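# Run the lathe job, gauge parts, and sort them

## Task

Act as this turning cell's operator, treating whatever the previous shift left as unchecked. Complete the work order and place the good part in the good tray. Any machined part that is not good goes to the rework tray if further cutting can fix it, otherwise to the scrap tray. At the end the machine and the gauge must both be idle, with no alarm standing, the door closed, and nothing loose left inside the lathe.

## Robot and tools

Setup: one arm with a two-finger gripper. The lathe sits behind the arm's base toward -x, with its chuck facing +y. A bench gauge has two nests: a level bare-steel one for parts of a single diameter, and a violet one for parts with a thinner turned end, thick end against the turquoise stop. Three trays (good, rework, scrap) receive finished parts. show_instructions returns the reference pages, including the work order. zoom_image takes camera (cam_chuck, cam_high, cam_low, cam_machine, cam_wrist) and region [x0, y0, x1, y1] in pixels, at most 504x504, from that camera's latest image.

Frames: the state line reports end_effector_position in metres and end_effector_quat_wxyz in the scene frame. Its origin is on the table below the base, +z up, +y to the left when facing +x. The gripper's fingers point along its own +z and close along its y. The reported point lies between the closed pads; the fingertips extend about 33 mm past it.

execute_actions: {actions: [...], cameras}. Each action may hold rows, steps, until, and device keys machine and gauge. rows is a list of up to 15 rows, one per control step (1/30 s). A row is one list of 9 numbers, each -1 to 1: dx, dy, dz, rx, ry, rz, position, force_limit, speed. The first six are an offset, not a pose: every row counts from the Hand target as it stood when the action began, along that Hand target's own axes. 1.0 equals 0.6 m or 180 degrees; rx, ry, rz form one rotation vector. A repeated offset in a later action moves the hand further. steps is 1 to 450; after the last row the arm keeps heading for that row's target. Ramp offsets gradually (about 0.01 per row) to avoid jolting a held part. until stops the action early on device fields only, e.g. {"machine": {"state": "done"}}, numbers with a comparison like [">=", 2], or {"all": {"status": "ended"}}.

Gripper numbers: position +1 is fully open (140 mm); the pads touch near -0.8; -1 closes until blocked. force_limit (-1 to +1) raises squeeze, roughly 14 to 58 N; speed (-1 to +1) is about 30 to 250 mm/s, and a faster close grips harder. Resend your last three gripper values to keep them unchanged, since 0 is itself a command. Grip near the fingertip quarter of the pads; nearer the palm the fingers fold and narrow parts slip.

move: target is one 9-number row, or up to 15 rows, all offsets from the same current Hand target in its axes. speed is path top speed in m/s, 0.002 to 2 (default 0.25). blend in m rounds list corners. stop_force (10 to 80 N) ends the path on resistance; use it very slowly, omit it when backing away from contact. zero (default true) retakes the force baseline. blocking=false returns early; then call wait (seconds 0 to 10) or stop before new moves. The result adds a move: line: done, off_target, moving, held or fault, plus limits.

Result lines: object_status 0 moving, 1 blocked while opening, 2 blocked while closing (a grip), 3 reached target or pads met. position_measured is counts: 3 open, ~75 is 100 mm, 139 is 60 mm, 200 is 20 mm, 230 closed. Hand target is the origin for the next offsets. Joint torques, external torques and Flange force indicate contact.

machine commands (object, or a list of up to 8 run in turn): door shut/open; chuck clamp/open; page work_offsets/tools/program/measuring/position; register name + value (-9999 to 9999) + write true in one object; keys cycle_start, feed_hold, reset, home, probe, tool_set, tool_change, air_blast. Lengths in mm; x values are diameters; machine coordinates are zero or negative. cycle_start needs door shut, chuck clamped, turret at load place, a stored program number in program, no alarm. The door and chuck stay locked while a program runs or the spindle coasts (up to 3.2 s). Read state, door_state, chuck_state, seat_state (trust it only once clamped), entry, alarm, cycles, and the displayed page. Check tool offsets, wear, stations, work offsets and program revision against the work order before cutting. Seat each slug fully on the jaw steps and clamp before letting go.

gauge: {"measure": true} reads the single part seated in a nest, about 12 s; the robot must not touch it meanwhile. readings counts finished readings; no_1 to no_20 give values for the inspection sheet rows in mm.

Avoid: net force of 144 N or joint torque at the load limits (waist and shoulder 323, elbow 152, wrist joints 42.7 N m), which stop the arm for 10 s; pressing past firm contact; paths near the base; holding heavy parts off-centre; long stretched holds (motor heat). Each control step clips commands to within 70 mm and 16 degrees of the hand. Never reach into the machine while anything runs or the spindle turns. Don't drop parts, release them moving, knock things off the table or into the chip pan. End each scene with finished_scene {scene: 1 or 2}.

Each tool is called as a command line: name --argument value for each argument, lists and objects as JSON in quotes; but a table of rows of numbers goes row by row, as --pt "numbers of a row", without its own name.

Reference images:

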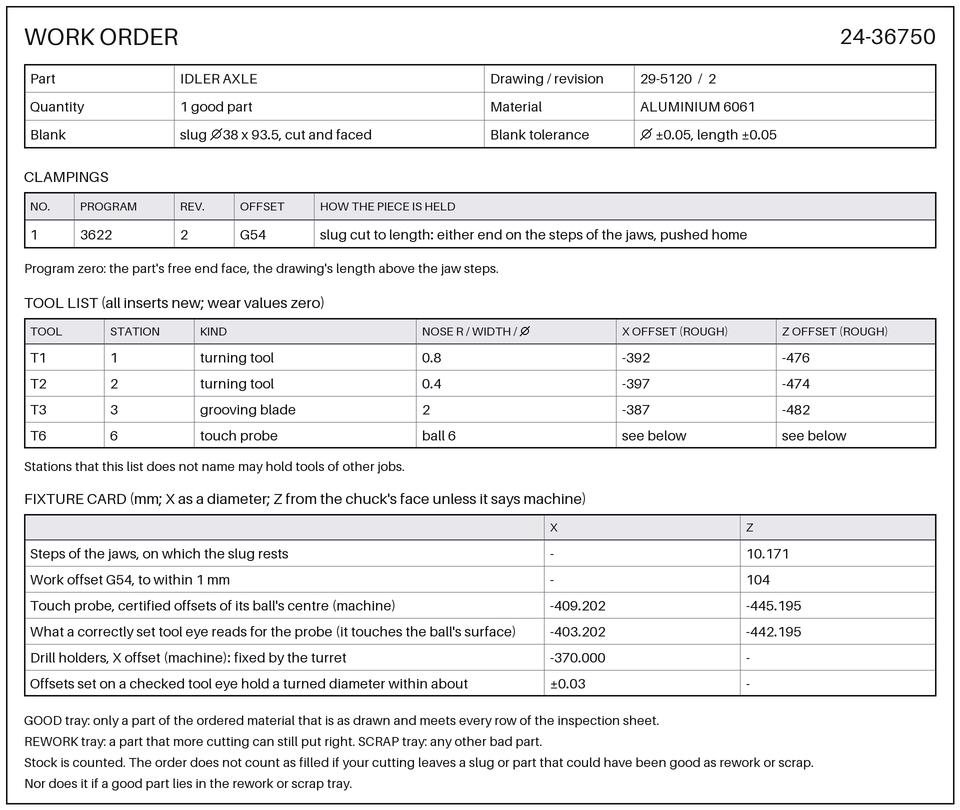

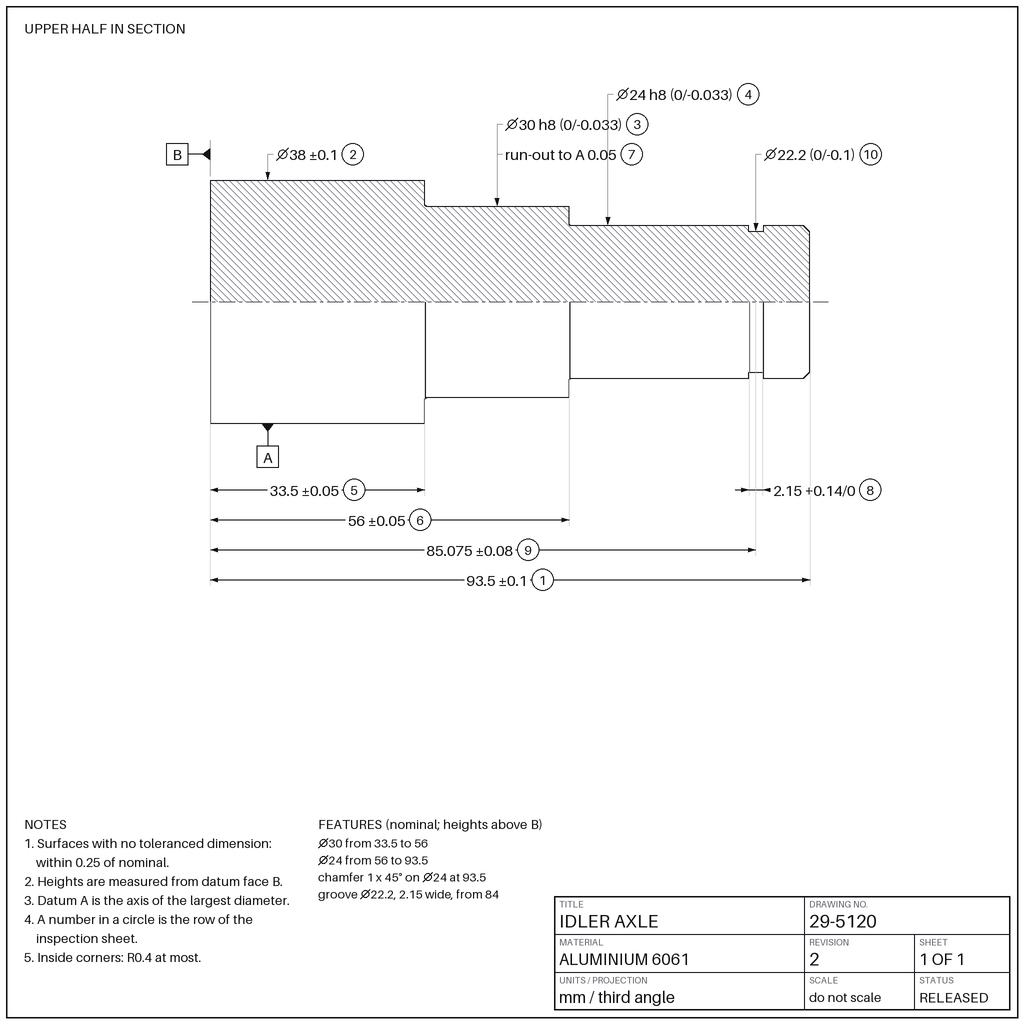

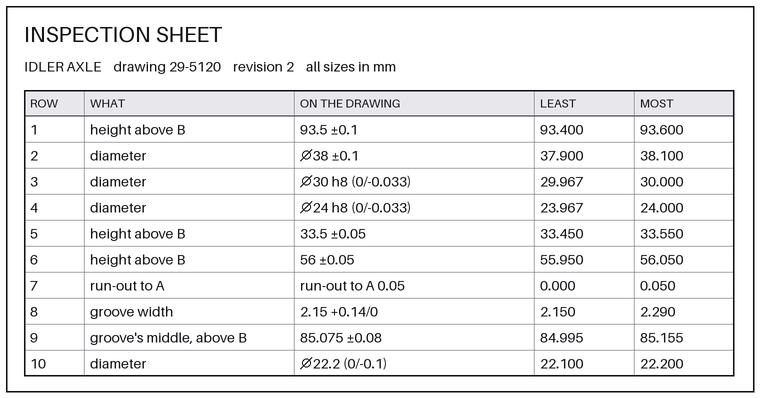

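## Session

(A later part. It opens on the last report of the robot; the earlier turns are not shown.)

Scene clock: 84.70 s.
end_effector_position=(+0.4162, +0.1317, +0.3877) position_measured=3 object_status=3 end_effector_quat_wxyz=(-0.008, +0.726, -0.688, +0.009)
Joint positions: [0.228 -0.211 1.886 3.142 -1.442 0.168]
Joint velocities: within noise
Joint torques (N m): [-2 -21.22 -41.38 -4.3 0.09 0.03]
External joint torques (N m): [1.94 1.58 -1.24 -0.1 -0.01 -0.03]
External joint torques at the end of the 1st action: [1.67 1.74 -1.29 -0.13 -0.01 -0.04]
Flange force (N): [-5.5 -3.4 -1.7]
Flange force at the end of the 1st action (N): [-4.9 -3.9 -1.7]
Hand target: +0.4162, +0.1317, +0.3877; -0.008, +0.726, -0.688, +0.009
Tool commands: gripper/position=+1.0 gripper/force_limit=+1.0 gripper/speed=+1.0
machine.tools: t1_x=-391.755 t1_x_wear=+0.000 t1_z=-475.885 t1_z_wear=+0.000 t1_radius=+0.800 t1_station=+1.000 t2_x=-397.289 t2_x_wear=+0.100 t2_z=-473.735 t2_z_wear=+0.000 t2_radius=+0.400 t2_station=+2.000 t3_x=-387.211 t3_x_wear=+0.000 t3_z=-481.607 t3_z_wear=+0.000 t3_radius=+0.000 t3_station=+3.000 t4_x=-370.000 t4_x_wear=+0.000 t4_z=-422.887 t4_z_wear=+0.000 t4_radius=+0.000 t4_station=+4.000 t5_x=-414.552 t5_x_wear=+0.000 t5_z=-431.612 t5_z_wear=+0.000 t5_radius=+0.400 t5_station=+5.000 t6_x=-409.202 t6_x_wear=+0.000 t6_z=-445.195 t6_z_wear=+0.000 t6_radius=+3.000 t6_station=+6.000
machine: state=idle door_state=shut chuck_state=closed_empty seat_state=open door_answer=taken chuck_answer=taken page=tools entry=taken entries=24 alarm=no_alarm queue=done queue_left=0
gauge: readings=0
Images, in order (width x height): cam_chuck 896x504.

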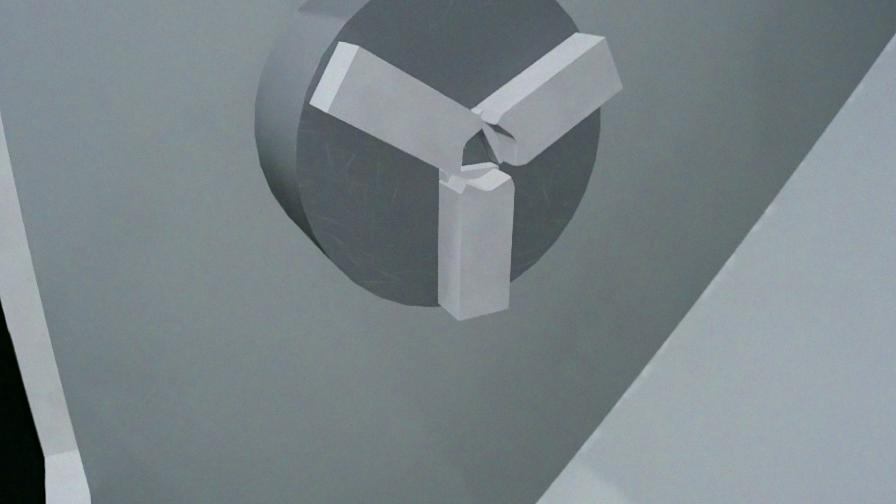

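execute_actions --actions '[{"machine":[{"chuck":"open"},{"door":"open"}],"steps":5}]' --cameras '[]'

move --target '[0.635, -0.023, -0.1, 0, 0, 0, 1, 1, 1]' --speed 0.4

Scene clock: 87.13 s.
end_effector_position=(+0.4162, +0.1317, +0.3877) position_measured=3 object_status=3 end_effector_quat_wxyz=(-0.008, +0.726, -0.688, +0.009)
Joint positions: [0.228 -0.211 1.886 3.142 -1.442 0.168]
Joint velocities: within noise
Joint torques (N m): [-2.41 -21.47 -41.49 -4.26 0.06 0.05]
External joint torques (N m): [2.31 1.67 -1.2 -0.15 0.01 -0.05]
Flange force (N): [-6.3 -3.4 -1.6]
Hand target: +0.4162, +0.1317, +0.3877; -0.008, +0.726, -0.688, +0.009
Tool commands: gripper/position=+1.0 gripper/force_limit=+1.0 gripper/speed=+1.0
machine.tools: t1_x=-391.755 t1_x_wear=+0.000 t1_z=-475.885 t1_z_wear=+0.000 t1_radius=+0.800 t1_station=+1.000 t2_x=-397.289 t2_x_wear=+0.100 t2_z=-473.735 t2_z_wear=+0.000 t2_radius=+0.400 t2_station=+2.000 t3_x=-387.211 t3_x_wear=+0.000 t3_z=-481.607 t3_z_wear=+0.000 t3_radius=+0.000 t3_station=+3.000 t4_x=-370.000 t4_x_wear=+0.000 t4_z=-422.887 t4_z_wear=+0.000 t4_radius=+0.000 t4_station=+4.000 t5_x=-414.552 t5_x_wear=+0.000 t5_z=-431.612 t5_z_wear=+0.000 t5_radius=+0.400 t5_station=+5.000 t6_x=-409.202 t6_x_wear=+0.000 t6_z=-445.195 t6_z_wear=+0.000 t6_radius=+3.000 t6_station=+6.000
machine: state=idle door_state=shut chuck_state=between seat_state=open door_answer=taken chuck_answer=taken page=tools entry=taken entries=24 alarm=no_alarm queue=running queue_left=1
gauge: readings=0
No camera images: "cameras" was empty.

Scene clock: 88.63 s.
end_effector_position=(+0.4489, -0.2478, +0.4492) position_measured=3 object_status=3 end_effector_quat_wxyz=(-0.008, +0.726, -0.688, +0.009)
Joint positions: [-0.581 -0.084 1.674 3.159 -1.534 -0.643]
Joint velocities: within noise
Joint torques (N m): [-0.7 -36.73 -41.57 -4.19 0.04 -0.04]
External joint torques (N m): [0.99 2.8 -1.31 -0.18 0.04 0.03]
Flange force (N): [1.9 -6.7 -2.0]
Hand target: +0.4490, -0.2479, +0.4492; -0.008, +0.726, -0.688, +0.009
Off the commanded pose: 0.000 m, 0 deg.
machine.tools: t1_x=-391.755 t1_x_wear=+0.000 t1_z=-475.885 t1_z_wear=+0.000 t1_radius=+0.800 t1_station=+1.000 t2_x=-397.289 t2_x_wear=+0.100 t2_z=-473.735 t2_z_wear=+0.000 t2_radius=+0.400 t2_station=+2.000 t3_x=-387.211 t3_x_wear=+0.000 t3_z=-481.607 t3_z_wear=+0.000 t3_radius=+0.000 t3_station=+3.000 t4_x=-370.000 t4_x_wear=+0.000 t4_z=-422.887 t4_z_wear=+0.000 t4_radius=+0.000 t4_station=+4.000 t5_x=-414.552 t5_x_wear=+0.000 t5_z=-431.612 t5_z_wear=+0.000 t5_radius=+0.400 t5_station=+5.000 t6_x=-409.202 t6_x_wear=+0.000 t6_z=-445.195 t6_z_wear=+0.000 t6_radius=+3.000 t6_station=+6.000
machine: state=idle door_state=shut chuck_state=open seat_state=open door_answer=taken chuck_answer=taken page=tools entry=taken entries=24 alarm=no_alarm queue=running queue_left=0
gauge: readings=0
move: done; limits=paced

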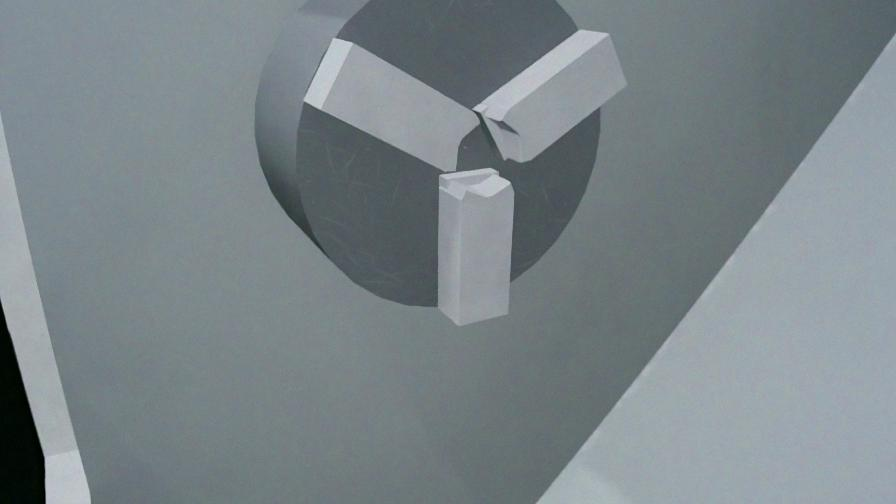

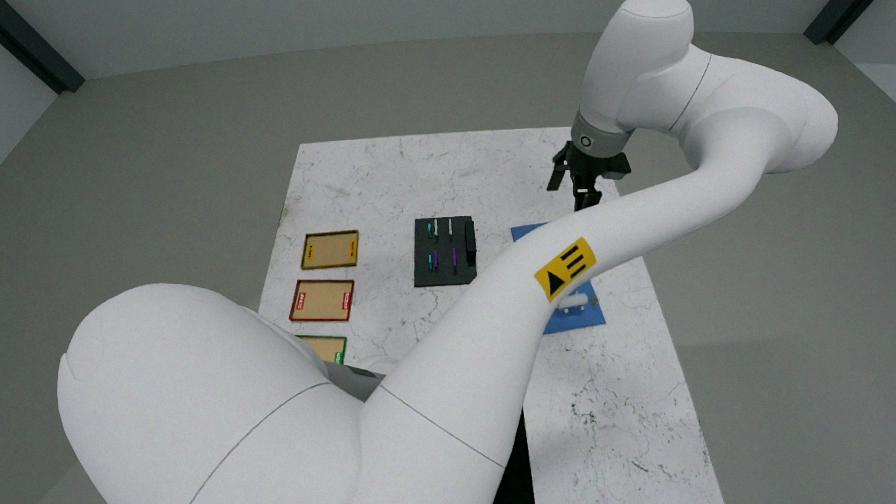

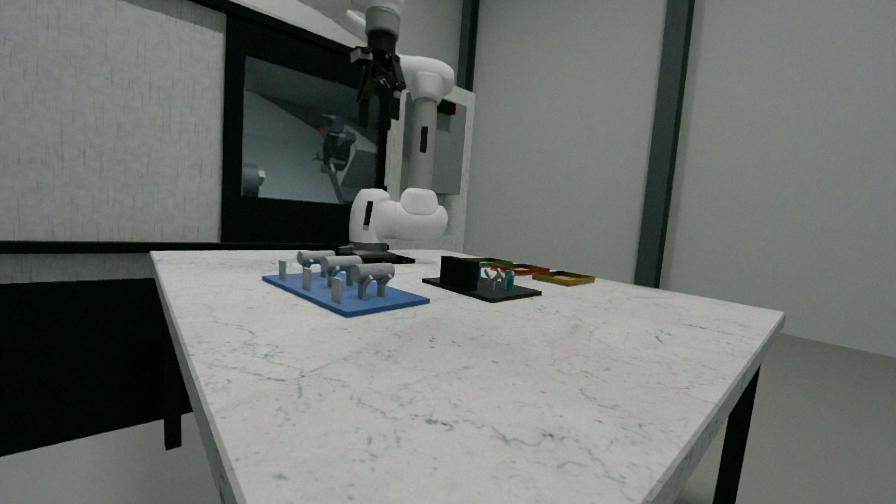

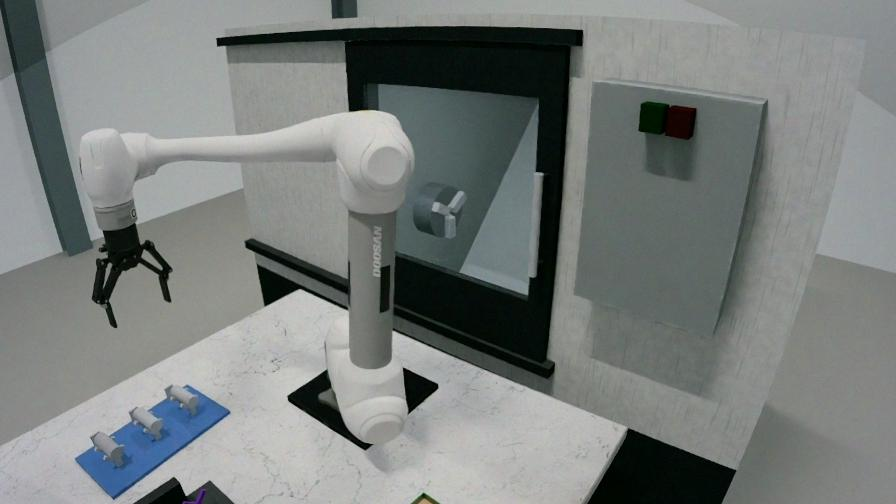

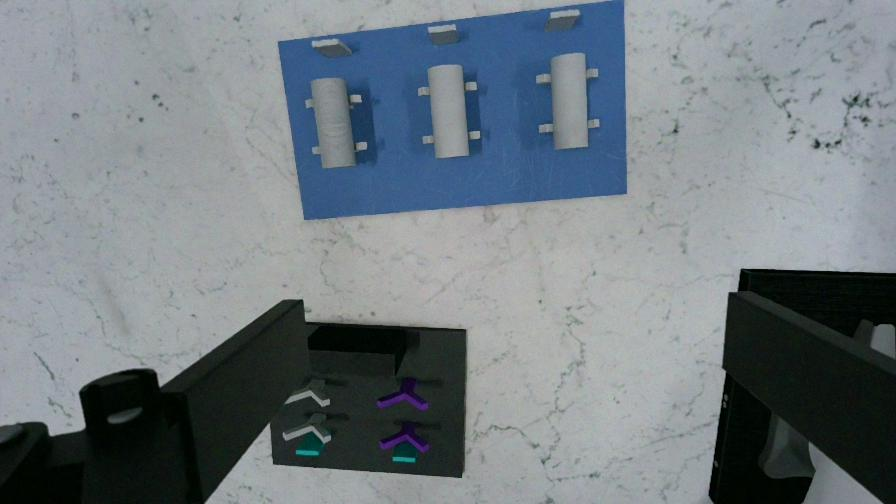

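move --target '[0.16, 0.0, 0.0, 0, 0, 0, 1, 1, 1]' --speed 0.3 --cameras '["cam_wrist", "cam_machine"]'

move --target '[0.0, 0.0, 0.2, 0, 0, 0, 1, 1, 1]' --speed 0.3 --cameras '["cam_wrist", "cam_low"]'

Scene clock: 94.27 s.
end_effector_position=(+0.4541, -0.3437, +0.4495) position_measured=3 object_status=3 end_effector_quat_wxyz=(-0.008, +0.726, -0.688, +0.009)
Joint positions: [-0.717 0.01 1.585 3.162 -1.532 -0.779]
Joint velocities: within noise
Joint torques (N m): [-1.21 -45.84 -41.52 -4.3 0.02 -0.03]
External joint torques (N m): [1.73 1.56 -1.4 -0.05 0.04 0.03]
Flange force (N): [0.9 -5.9 -2.2]
Hand target: +0.4541, -0.3437, +0.4495; -0.008, +0.726, -0.688, +0.009
Off the commanded pose: 0.000 m, 0 deg.
machine.tools: t1_x=-391.755 t1_x_wear=+0.000 t1_z=-475.885 t1_z_wear=+0.000 t1_radius=+0.800 t1_station=+1.000 t2_x=-397.289 t2_x_wear=+0.100 t2_z=-473.735 t2_z_wear=+0.000 t2_radius=+0.400 t2_station=+2.000 t3_x=-387.211 t3_x_wear=+0.000 t3_z=-481.607 t3_z_wear=+0.000 t3_radius=+0.000 t3_station=+3.000 t4_x=-370.000 t4_x_wear=+0.000 t4_z=-422.887 t4_z_wear=+0.000 t4_radius=+0.000 t4_station=+4.000 t5_x=-414.552 t5_x_wear=+0.000 t5_z=-431.612 t5_z_wear=+0.000 t5_radius=+0.400 t5_station=+5.000 t6_x=-409.202 t6_x_wear=+0.000 t6_z=-445.195 t6_z_wear=+0.000 t6_radius=+3.000 t6_station=+6.000
machine: state=idle door_state=open chuck_state=open seat_state=open door_answer=taken chuck_answer=taken page=tools entry=taken entries=24 alarm=no_alarm queue=done queue_left=0
gauge: readings=0
move: done
Images, in order (width x height): cam_machine 896x504, cam_wrist 896x504.

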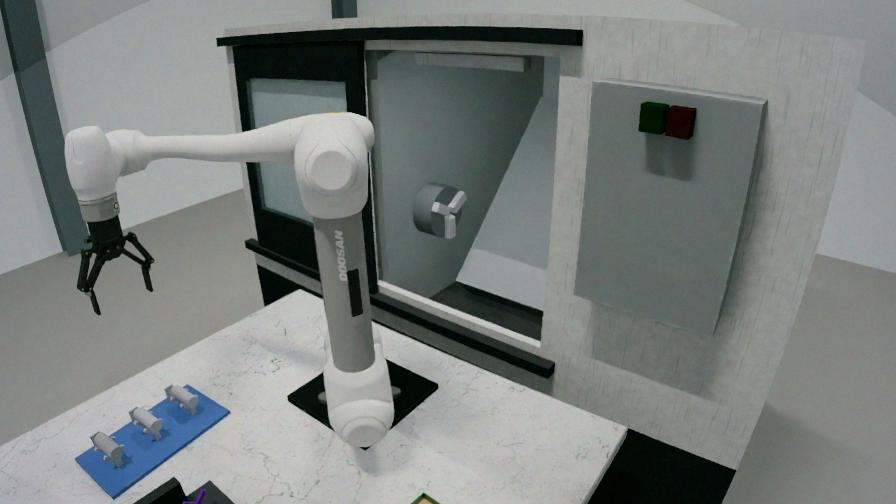

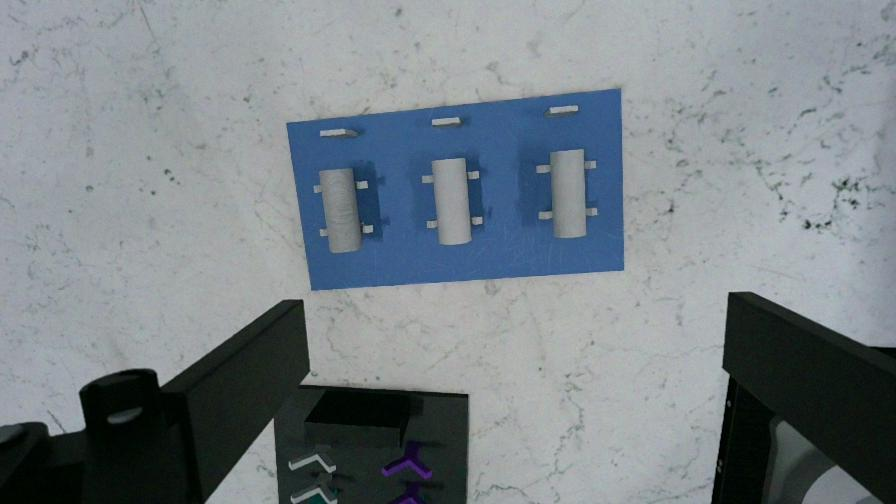

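Scene clock: 95.17 s.
end_effector_position=(+0.4570, -0.3440, +0.3296) position_measured=3 object_status=3 end_effector_quat_wxyz=(-0.008, +0.726, -0.688, +0.009)
Joint positions: [-0.713 0.039 1.772 3.162 -1.316 -0.779]
Joint velocities: within noise
Joint torques (N m): [-1.63 -47.59 -40.64 -4.11 0.25 0.03]
External joint torques (N m): [1.99 2.11 -0.96 -0.11 -0.18 -0.03]
Flange force (N): [0.8 -6.2 -0.7]
Hand target: +0.4570, -0.3440, +0.3295; -0.008, +0.726, -0.688, +0.009
Off the commanded pose: 0.000 m, 0 deg.
machine.tools: t1_x=-391.755 t1_x_wear=+0.000 t1_z=-475.885 t1_z_wear=+0.000 t1_radius=+0.800 t1_station=+1.000 t2_x=-397.289 t2_x_wear=+0.100 t2_z=-473.735 t2_z_wear=+0.000 t2_radius=+0.400 t2_station=+2.000 t3_x=-387.211 t3_x_wear=+0.000 t3_z=-481.607 t3_z_wear=+0.000 t3_radius=+0.000 t3_station=+3.000 t4_x=-370.000 t4_x_wear=+0.000 t4_z=-422.887 t4_z_wear=+0.000 t4_radius=+0.000 t4_station=+4.000 t5_x=-414.552 t5_x_wear=+0.000 t5_z=-431.612 t5_z_wear=+0.000 t5_radius=+0.400 t5_station=+5.000 t6_x=-409.202 t6_x_wear=+0.000 t6_z=-445.195 t6_z_wear=+0.000 t6_radius=+3.000 t6_station=+6.000
machine: state=idle door_state=open chuck_state=open seat_state=open door_answer=taken chuck_answer=taken page=tools entry=taken entries=24 alarm=no_alarm queue=done queue_left=0
gauge: readings=0
move: done
Images, in order (width x height): cam_low 896x504, cam_wrist 896x504.

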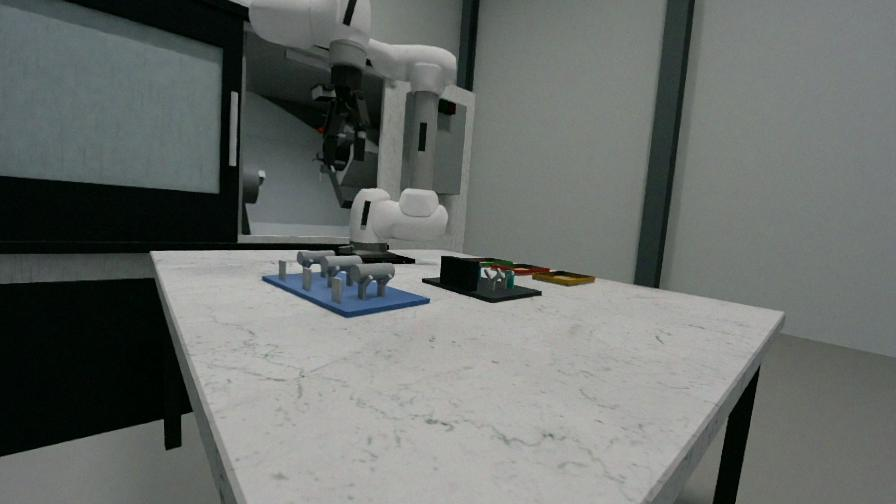

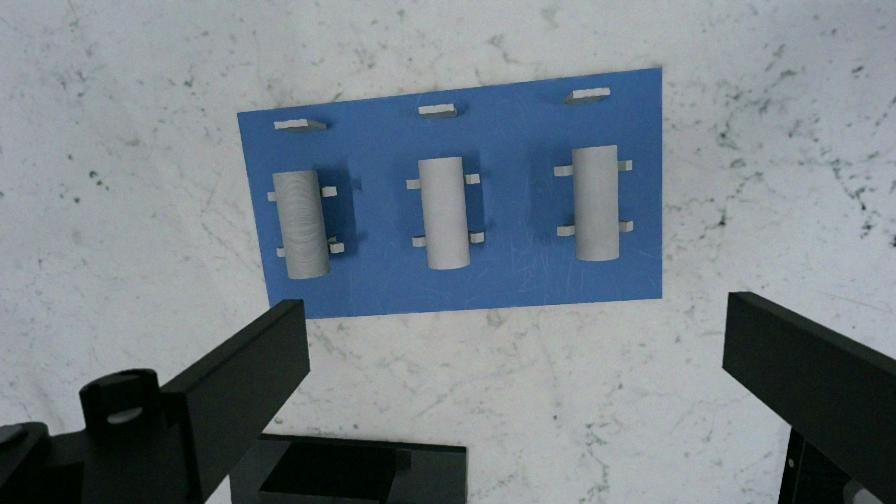

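zoom_image --camera "cam_wrist" --region '[230, 60, 680, 310]'

Scaled by 1.120 from the camera's 896x504 image, which has a finer 1280x720 frame.

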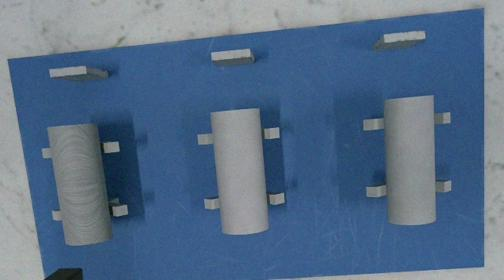

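move --target '[0.023, -0.04, 0.2, 0, 0, -0.026, 0.2, -1, -0.5]' --speed 0.25 --cameras '["cam_wrist", "cam_low"]'

zoom_image --camera "cam_low" --region '[240, 150, 460, 330]'

Scene clock: 102.27 s.
end_effector_position=(+0.4845, -0.3567, +0.2102) position_measured=104 object_status=0 end_effector_quat_wxyz=(-0.007, +0.753, -0.658, +0.010)
Joint positions: [-0.698 0.152 1.874 3.164 -1.101 -0.85]
Joint velocities: within noise
Joint torques (N m): [-1.8 -56.06 -37.42 -3.75 0.14 0.04]
External joint torques (N m): [2.08 1.62 -1.07 -0.16 -0.06 -0.04]
Flange force (N): [0.8 -5.7 0.0]
Hand target: +0.4845, -0.3567, +0.2102; -0.007, +0.753, -0.658, +0.010
Off the commanded pose: 0.000 m, 0 deg.
machine.tools: t1_x=-391.755 t1_x_wear=+0.000 t1_z=-475.885 t1_z_wear=+0.000 t1_radius=+0.800 t1_station=+1.000 t2_x=-397.289 t2_x_wear=+0.100 t2_z=-473.735 t2_z_wear=+0.000 t2_radius=+0.400 t2_station=+2.000 t3_x=-387.211 t3_x_wear=+0.000 t3_z=-481.607 t3_z_wear=+0.000 t3_radius=+0.000 t3_station=+3.000 t4_x=-370.000 t4_x_wear=+0.000 t4_z=-422.887 t4_z_wear=+0.000 t4_radius=+0.000 t4_station=+4.000 t5_x=-414.552 t5_x_wear=+0.000 t5_z=-431.612 t5_z_wear=+0.000 t5_radius=+0.400 t5_station=+5.000 t6_x=-409.202 t6_x_wear=+0.000 t6_z=-445.195 t6_z_wear=+0.000 t6_radius=+3.000 t6_station=+6.000
machine: state=idle door_state=open chuck_state=open seat_state=open door_answer=taken chuck_answer=taken page=tools entry=taken entries=24 alarm=no_alarm queue=done queue_left=0
gauge: readings=0
move: done
Images, in order (width x height): cam_low 896x504, cam_wrist 896x504.

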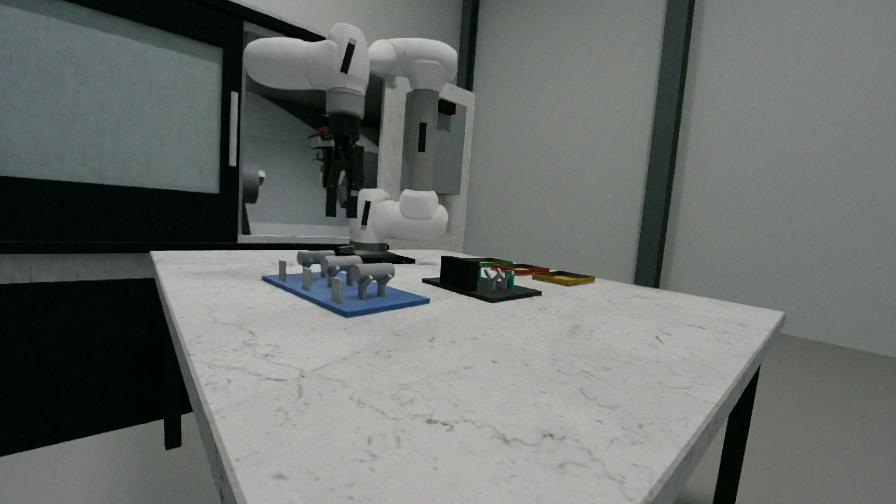

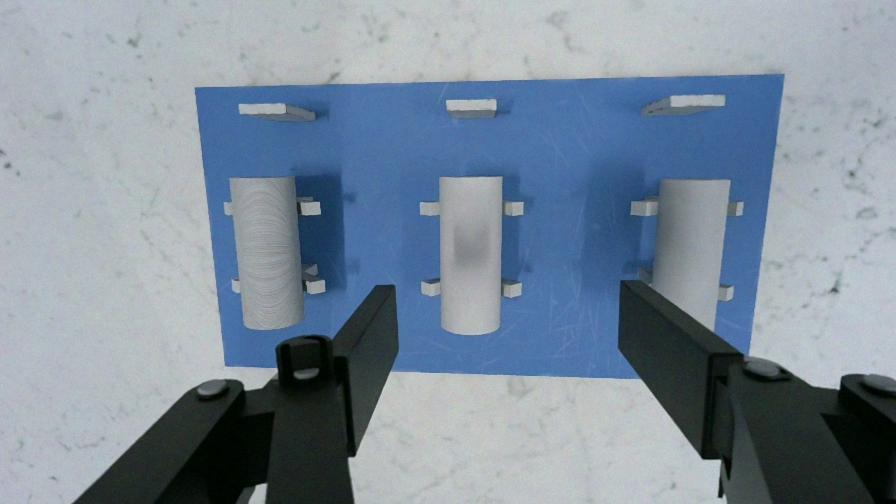

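Scaled by 2.291 from the camera's 896x504 image, which has a finer 1280x720 frame.

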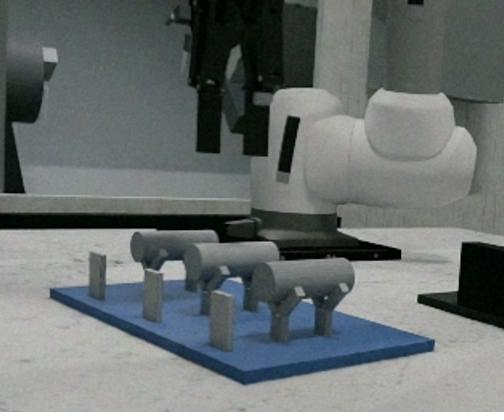

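move --target '[0.0, -0.028, 0.117, 0, 0, 0, 0.2, -1, -0.5]' --speed 0.15 --cameras '["cam_wrist", "cam_low"]'

zoom_image --camera "cam_low" --region '[240, 200, 460, 330]'

Scene clock: 106.23 s.
end_effector_position=(+0.5028, -0.3545, +0.1404) position_measured=104 object_status=3 end_effector_quat_wxyz=(-0.007, +0.753, -0.658, +0.010)
Joint positions: [-0.675 0.231 1.92 3.165 -0.976 -0.83]
Joint velocities: within noise
Joint torques (N m): [-1.38 -60.59 -34.74 -3.48 0.18 0.09]
External joint torques (N m): [1.85 0.39 -1.21 -0.18 -0.11 -0.09]
Flange force (N): [0.0 -4.2 -0.8]
Hand target: +0.5029, -0.3545, +0.1404; -0.007, +0.753, -0.658, +0.010
Off the commanded pose: 0.000 m, 0 deg.
machine.tools: t1_x=-391.755 t1_x_wear=+0.000 t1_z=-475.885 t1_z_wear=+0.000 t1_radius=+0.800 t1_station=+1.000 t2_x=-397.289 t2_x_wear=+0.100 t2_z=-473.735 t2_z_wear=+0.000 t2_radius=+0.400 t2_station=+2.000 t3_x=-387.211 t3_x_wear=+0.000 t3_z=-481.607 t3_z_wear=+0.000 t3_radius=+0.000 t3_station=+3.000 t4_x=-370.000 t4_x_wear=+0.000 t4_z=-422.887 t4_z_wear=+0.000 t4_radius=+0.000 t4_station=+4.000 t5_x=-414.552 t5_x_wear=+0.000 t5_z=-431.612 t5_z_wear=+0.000 t5_radius=+0.400 t5_station=+5.000 t6_x=-409.202 t6_x_wear=+0.000 t6_z=-445.195 t6_z_wear=+0.000 t6_radius=+3.000 t6_station=+6.000
machine: state=idle door_state=open chuck_state=open seat_state=open door_answer=taken chuck_answer=taken page=tools entry=taken entries=24 alarm=no_alarm queue=done queue_left=0
gauge: readings=0
move: done
Images, in order (width x height): cam_low 896x504, cam_wrist 896x504.

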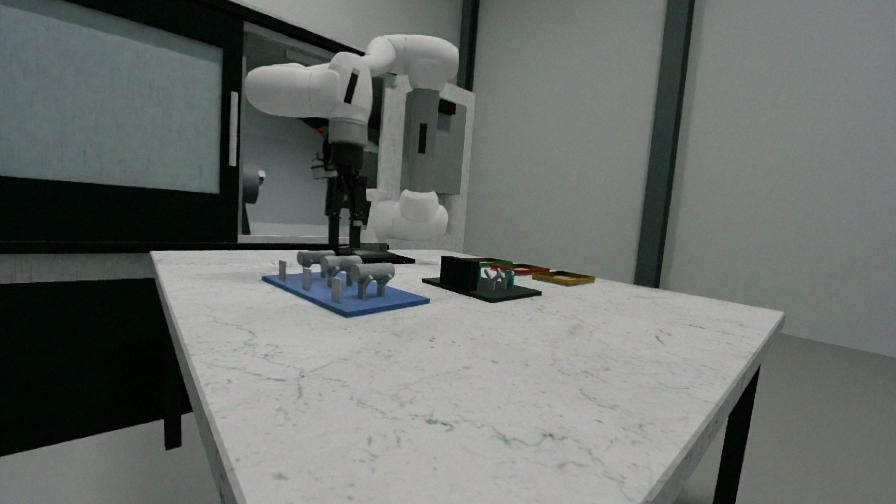

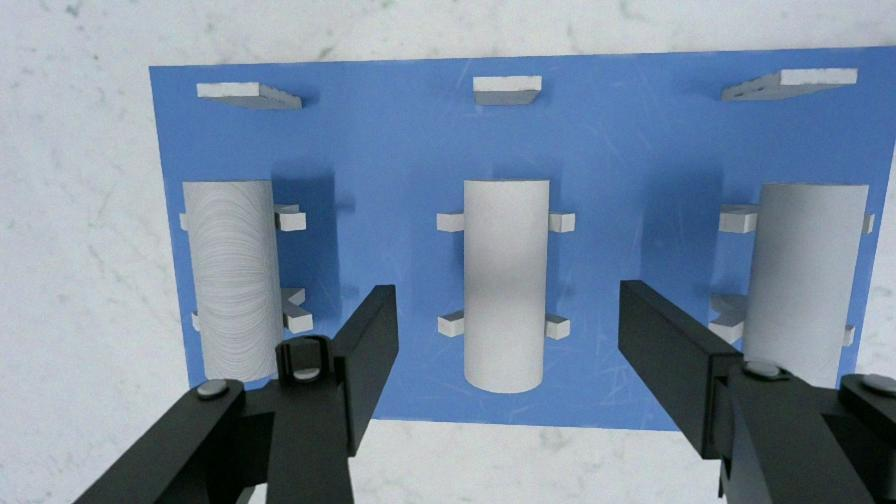

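Scaled by 2.291 from the camera's 896x504 image, which has a finer 1280x720 frame.

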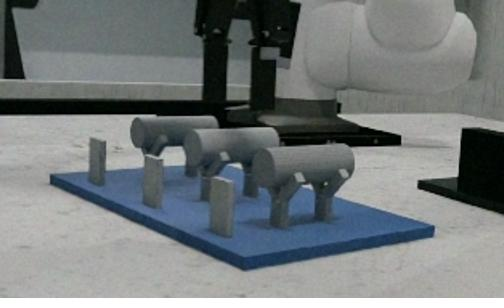

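move --target '[0.005, -0.003, 0.082, 0, 0, 0, 0.2, -1, -0.5]' --speed 0.08 --cameras '["cam_wrist", "cam_low"]'

zoom_image --camera "cam_low" --region '[240, 200, 460, 330]'

Scene clock: 108.33 s.
end_effector_position=(+0.5062, -0.3574, +0.0913) position_measured=104 object_status=3 end_effector_quat_wxyz=(-0.007, +0.753, -0.658, +0.010)
Joint positions: [-0.674 0.286 1.954 3.167 -0.887 -0.832]
Joint velocities: within noise
Joint torques (N m): [-1.91 -63.98 -32.79 -3.31 0.11 -0.02]
External joint torques (N m): [2.3 0.32 -0.9 -0.13 -0.04 0.01]
Flange force (N): [-1.1 -4.3 -0.3]
Hand target: +0.5062, -0.3574, +0.0913; -0.007, +0.753, -0.658, +0.010
Off the commanded pose: 0.000 m, 0 deg.
machine.tools: t1_x=-391.755 t1_x_wear=+0.000 t1_z=-475.885 t1_z_wear=+0.000 t1_radius=+0.800 t1_station=+1.000 t2_x=-397.289 t2_x_wear=+0.100 t2_z=-473.735 t2_z_wear=+0.000 t2_radius=+0.400 t2_station=+2.000 t3_x=-387.211 t3_x_wear=+0.000 t3_z=-481.607 t3_z_wear=+0.000 t3_radius=+0.000 t3_station=+3.000 t4_x=-370.000 t4_x_wear=+0.000 t4_z=-422.887 t4_z_wear=+0.000 t4_radius=+0.000 t4_station=+4.000 t5_x=-414.552 t5_x_wear=+0.000 t5_z=-431.612 t5_z_wear=+0.000 t5_radius=+0.400 t5_station=+5.000 t6_x=-409.202 t6_x_wear=+0.000 t6_z=-445.195 t6_z_wear=+0.000 t6_radius=+3.000 t6_station=+6.000
machine: state=idle door_state=open chuck_state=open seat_state=open door_answer=taken chuck_answer=taken page=tools entry=taken entries=24 alarm=no_alarm queue=done queue_left=0
gauge: readings=0
move: done
Images, in order (width x height): cam_low 896x504, cam_wrist 896x504.

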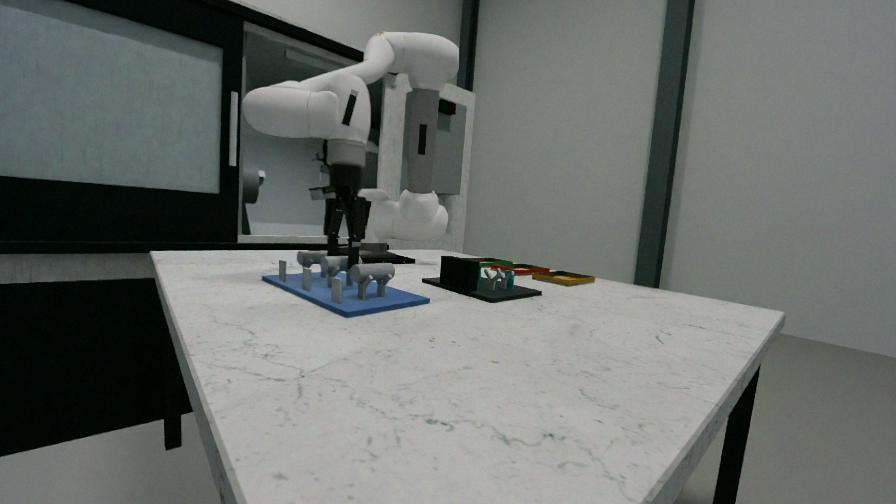

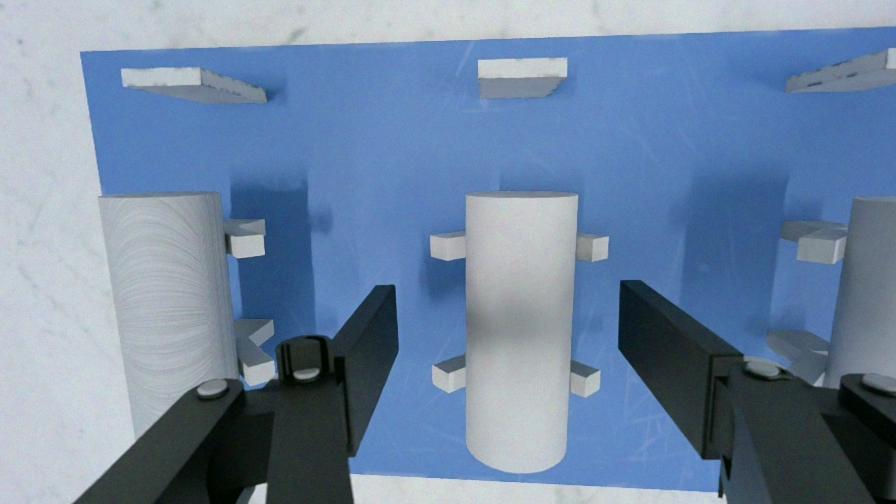

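Scaled by 2.291 from the camera's 896x504 image, which has a finer 1280x720 frame.

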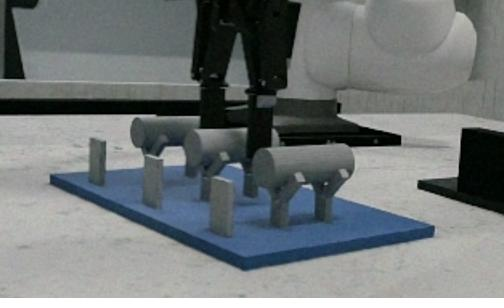

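move --target '[0.005, 0.006, 0.007, 0, 0, 0, 0.2, 0, -1]' --speed 0.05 --cameras '[]'

execute_actions --actions '[{"rows":[[0,0,0,0,0,0,-1,0,-1]],"steps":90}]' --cameras '["cam_wrist"]'

Scene clock: 110.20 s.
end_effector_position=(+0.5032, -0.3608, +0.0870) position_measured=104 object_status=3 end_effector_quat_wxyz=(-0.007, +0.753, -0.658, +0.010)
Joint positions: [-0.682 0.29 1.958 3.167 -0.879 -0.84]
Joint velocities: within noise
Joint torques (N m): [-1.78 -64.35 -32.03 -3.19 0.14 0.11]
External joint torques (N m): [2.32 0.6 -1.36 -0.2 -0.08 -0.11]
Flange force (N): [0.0 -5.1 -0.4]
Hand target: +0.5032, -0.3608, +0.0870; -0.007, +0.753, -0.658, +0.010
Off the commanded pose: 0.000 m, 0 deg.
machine.tools: t1_x=-391.755 t1_x_wear=+0.000 t1_z=-475.885 t1_z_wear=+0.000 t1_radius=+0.800 t1_station=+1.000 t2_x=-397.289 t2_x_wear=+0.100 t2_z=-473.735 t2_z_wear=+0.000 t2_radius=+0.400 t2_station=+2.000 t3_x=-387.211 t3_x_wear=+0.000 t3_z=-481.607 t3_z_wear=+0.000 t3_radius=+0.000 t3_station=+3.000 t4_x=-370.000 t4_x_wear=+0.000 t4_z=-422.887 t4_z_wear=+0.000 t4_radius=+0.000 t4_station=+4.000 t5_x=-414.552 t5_x_wear=+0.000 t5_z=-431.612 t5_z_wear=+0.000 t5_radius=+0.400 t5_station=+5.000 t6_x=-409.202 t6_x_wear=+0.000 t6_z=-445.195 t6_z_wear=+0.000 t6_radius=+3.000 t6_station=+6.000
machine: state=idle door_state=open chuck_state=open seat_state=open door_answer=taken chuck_answer=taken page=tools entry=taken entries=24 alarm=no_alarm queue=done queue_left=0
gauge: readings=0
move: done
No camera images: "cameras" was empty.

Scene clock: 113.40 s.
end_effector_position=(+0.5031, -0.3608, +0.0870) position_measured=175 object_status=2 end_effector_quat_wxyz=(-0.007, +0.753, -0.658, +0.010)
Joint positions: [-0.682 0.29 1.958 3.167 -0.879 -0.84]
Joint velocities: within noise
Joint torques (N m): [3.82 -54.99 -31.48 -1.64 3.38 -0.8]
External joint torques (N m): [-3.45 -7.98 -1.81 -1.74 -3.31 0.79]
Flange force (N): [-0.9 6.8 -16.5]
Hand target: +0.5032, -0.3608, +0.0870; -0.007, +0.753, -0.658, +0.010
Off the commanded pose: 0.000 m, 0 deg.
machine.tools: t1_x=-391.755 t1_x_wear=+0.000 t1_z=-475.885 t1_z_wear=+0.000 t1_radius=+0.800 t1_station=+1.000 t2_x=-397.289 t2_x_wear=+0.100 t2_z=-473.735 t2_z_wear=+0.000 t2_radius=+0.400 t2_station=+2.000 t3_x=-387.211 t3_x_wear=+0.000 t3_z=-481.607 t3_z_wear=+0.000 t3_radius=+0.000 t3_station=+3.000 t4_x=-370.000 t4_x_wear=+0.000 t4_z=-422.887 t4_z_wear=+0.000 t4_radius=+0.000 t4_station=+4.000 t5_x=-414.552 t5_x_wear=+0.000 t5_z=-431.612 t5_z_wear=+0.000 t5_radius=+0.400 t5_station=+5.000 t6_x=-409.202 t6_x_wear=+0.000 t6_z=-445.195 t6_z_wear=+0.000 t6_radius=+3.000 t6_station=+6.000
machine: state=idle door_state=open chuck_state=open seat_state=open door_answer=taken chuck_answer=taken page=tools entry=taken entries=24 alarm=no_alarm queue=done queue_left=0
gauge: readings=0
Images, in order (width x height): cam_wrist 896x504.

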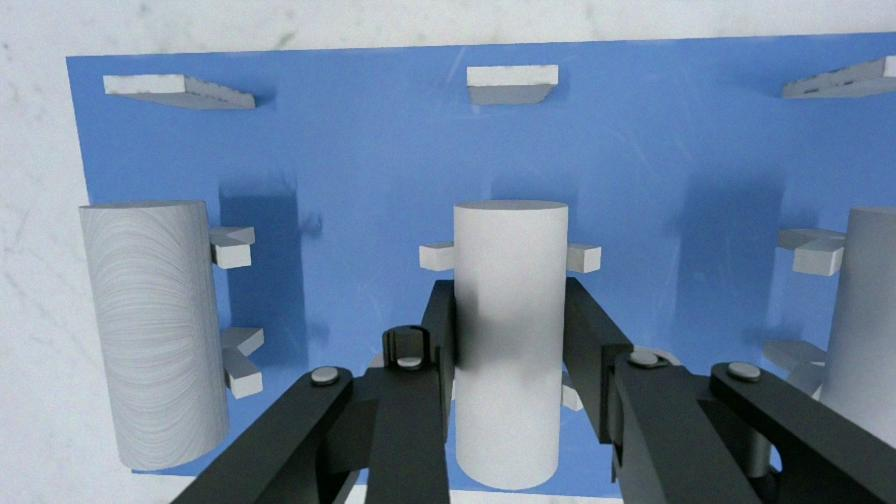

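move --target '[0, 0, -0.2, 0, 0, 0, -1, 0, -1]' --speed 0.15 --cameras '["cam_wrist", "cam_low"]'

Scene clock: 115.40 s.
end_effector_position=(+0.5003, -0.3606, +0.2069) position_measured=175 object_status=2 end_effector_quat_wxyz=(-0.007, +0.753, -0.658, +0.010)
Joint positions: [-0.686 0.177 1.85 3.163 -1.099 -0.838]
Joint velocities: within noise
Joint torques (N m): [-1.49 -59.29 -38.99 -3.72 0.12 0]
External joint torques (N m): [1.89 2.13 0.52 -0.18 -0.05 -0.01]
Flange force (N): [-0.5 -3.9 2.1]
Hand target: +0.5003, -0.3606, +0.2069; -0.007, +0.753, -0.658, +0.010
Off the commanded pose: 0.000 m, 0 deg.
machine.tools: t1_x=-391.755 t1_x_wear=+0.000 t1_z=-475.885 t1_z_wear=+0.000 t1_radius=+0.800 t1_station=+1.000 t2_x=-397.289 t2_x_wear=+0.100 t2_z=-473.735 t2_z_wear=+0.000 t2_radius=+0.400 t2_station=+2.000 t3_x=-387.211 t3_x_wear=+0.000 t3_z=-481.607 t3_z_wear=+0.000 t3_radius=+0.000 t3_station=+3.000 t4_x=-370.000 t4_x_wear=+0.000 t4_z=-422.887 t4_z_wear=+0.000 t4_radius=+0.000 t4_station=+4.000 t5_x=-414.552 t5_x_wear=+0.000 t5_z=-431.612 t5_z_wear=+0.000 t5_radius=+0.400 t5_station=+5.000 t6_x=-409.202 t6_x_wear=+0.000 t6_z=-445.195 t6_z_wear=+0.000 t6_radius=+3.000 t6_station=+6.000
machine: state=idle door_state=open chuck_state=open seat_state=open door_answer=taken chuck_answer=taken page=tools entry=taken entries=24 alarm=no_alarm queue=done queue_left=0
gauge: readings=0
move: done
Images, in order (width x height): cam_low 896x504, cam_wrist 896x504.

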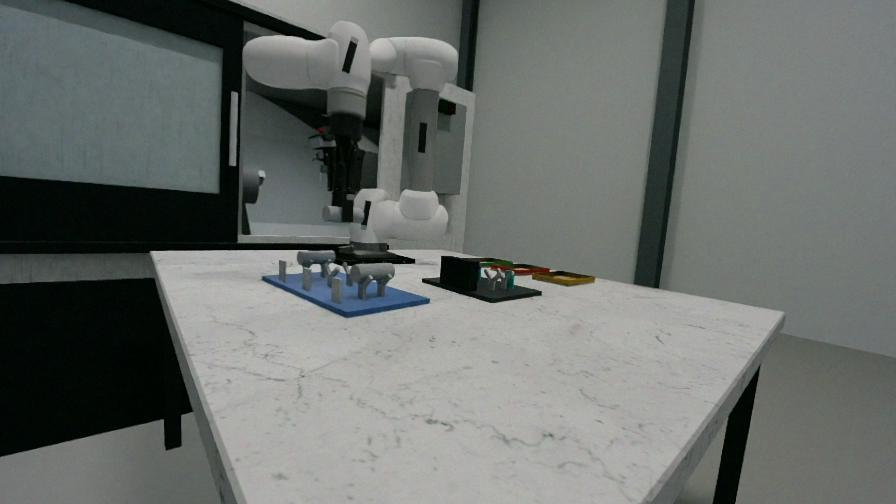

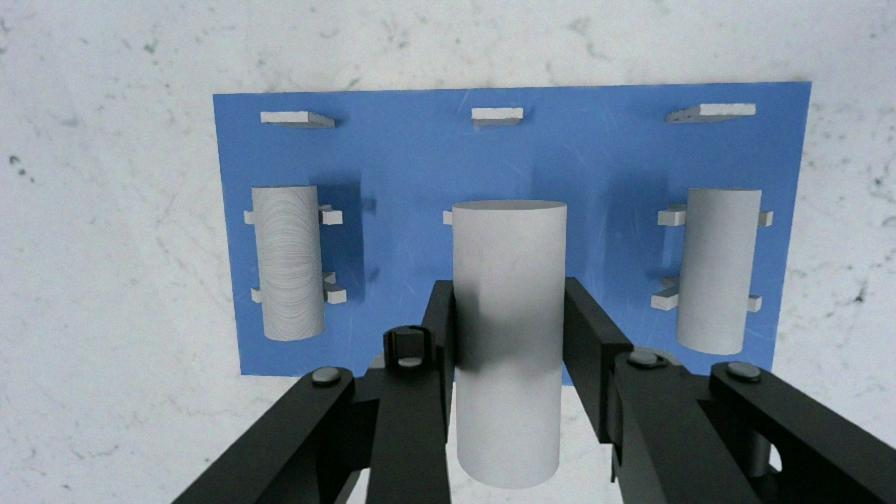

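move --pt "-0.85 0.09 -0.4 0 0 -0.39 -1 0 -1" --pt "-1.49 0.59 -0.5 0 0 -0.72 -1 0 -1" --speed 0.35 --blend 0.1

every number of target 2 of 2 must lie in its column's range; nothing of the call was run
Scene clock: 119.50 s.
end_effector_position=(+0.5003, -0.3606, +0.2069) position_measured=175 object_status=2 end_effector_quat_wxyz=(-0.007, +0.753, -0.658, +0.010)
Joint positions: [-0.686 0.177 1.85 3.163 -1.099 -0.838]
Joint velocities: within noise
Joint torques (N m): [-1.61 -59.97 -38.51 -3.75 0.08 0]
External joint torques (N m): [2.09 3 0.05 -0.15 0 -0.01]
Flange force (N): [0.8 -5.6 2.4]
Hand target: +0.5003, -0.3606, +0.2069; -0.007, +0.753, -0.658, +0.010
Tool commands: gripper/position=-1.0 gripper/force_limit=+0.0 gripper/speed=-1.0
Off the commanded pose: 0.000 m, 0 deg.
machine.tools: t1_x=-391.755 t1_x_wear=+0.000 t1_z=-475.885 t1_z_wear=+0.000 t1_radius=+0.800 t1_station=+1.000 t2_x=-397.289 t2_x_wear=+0.100 t2_z=-473.735 t2_z_wear=+0.000 t2_radius=+0.400 t2_station=+2.000 t3_x=-387.211 t3_x_wear=+0.000 t3_z=-481.607 t3_z_wear=+0.000 t3_radius=+0.000 t3_station=+3.000 t4_x=-370.000 t4_x_wear=+0.000 t4_z=-422.887 t4_z_wear=+0.000 t4_radius=+0.000 t4_station=+4.000 t5_x=-414.552 t5_x_wear=+0.000 t5_z=-431.612 t5_z_wear=+0.000 t5_radius=+0.400 t5_station=+5.000 t6_x=-409.202 t6_x_wear=+0.000 t6_z=-445.195 t6_z_wear=+0.000 t6_radius=+3.000 t6_station=+6.000
machine: state=idle door_state=open chuck_state=open seat_state=open door_answer=taken chuck_answer=taken page=tools entry=taken entries=24 alarm=no_alarm queue=done queue_left=0
gauge: readings=0


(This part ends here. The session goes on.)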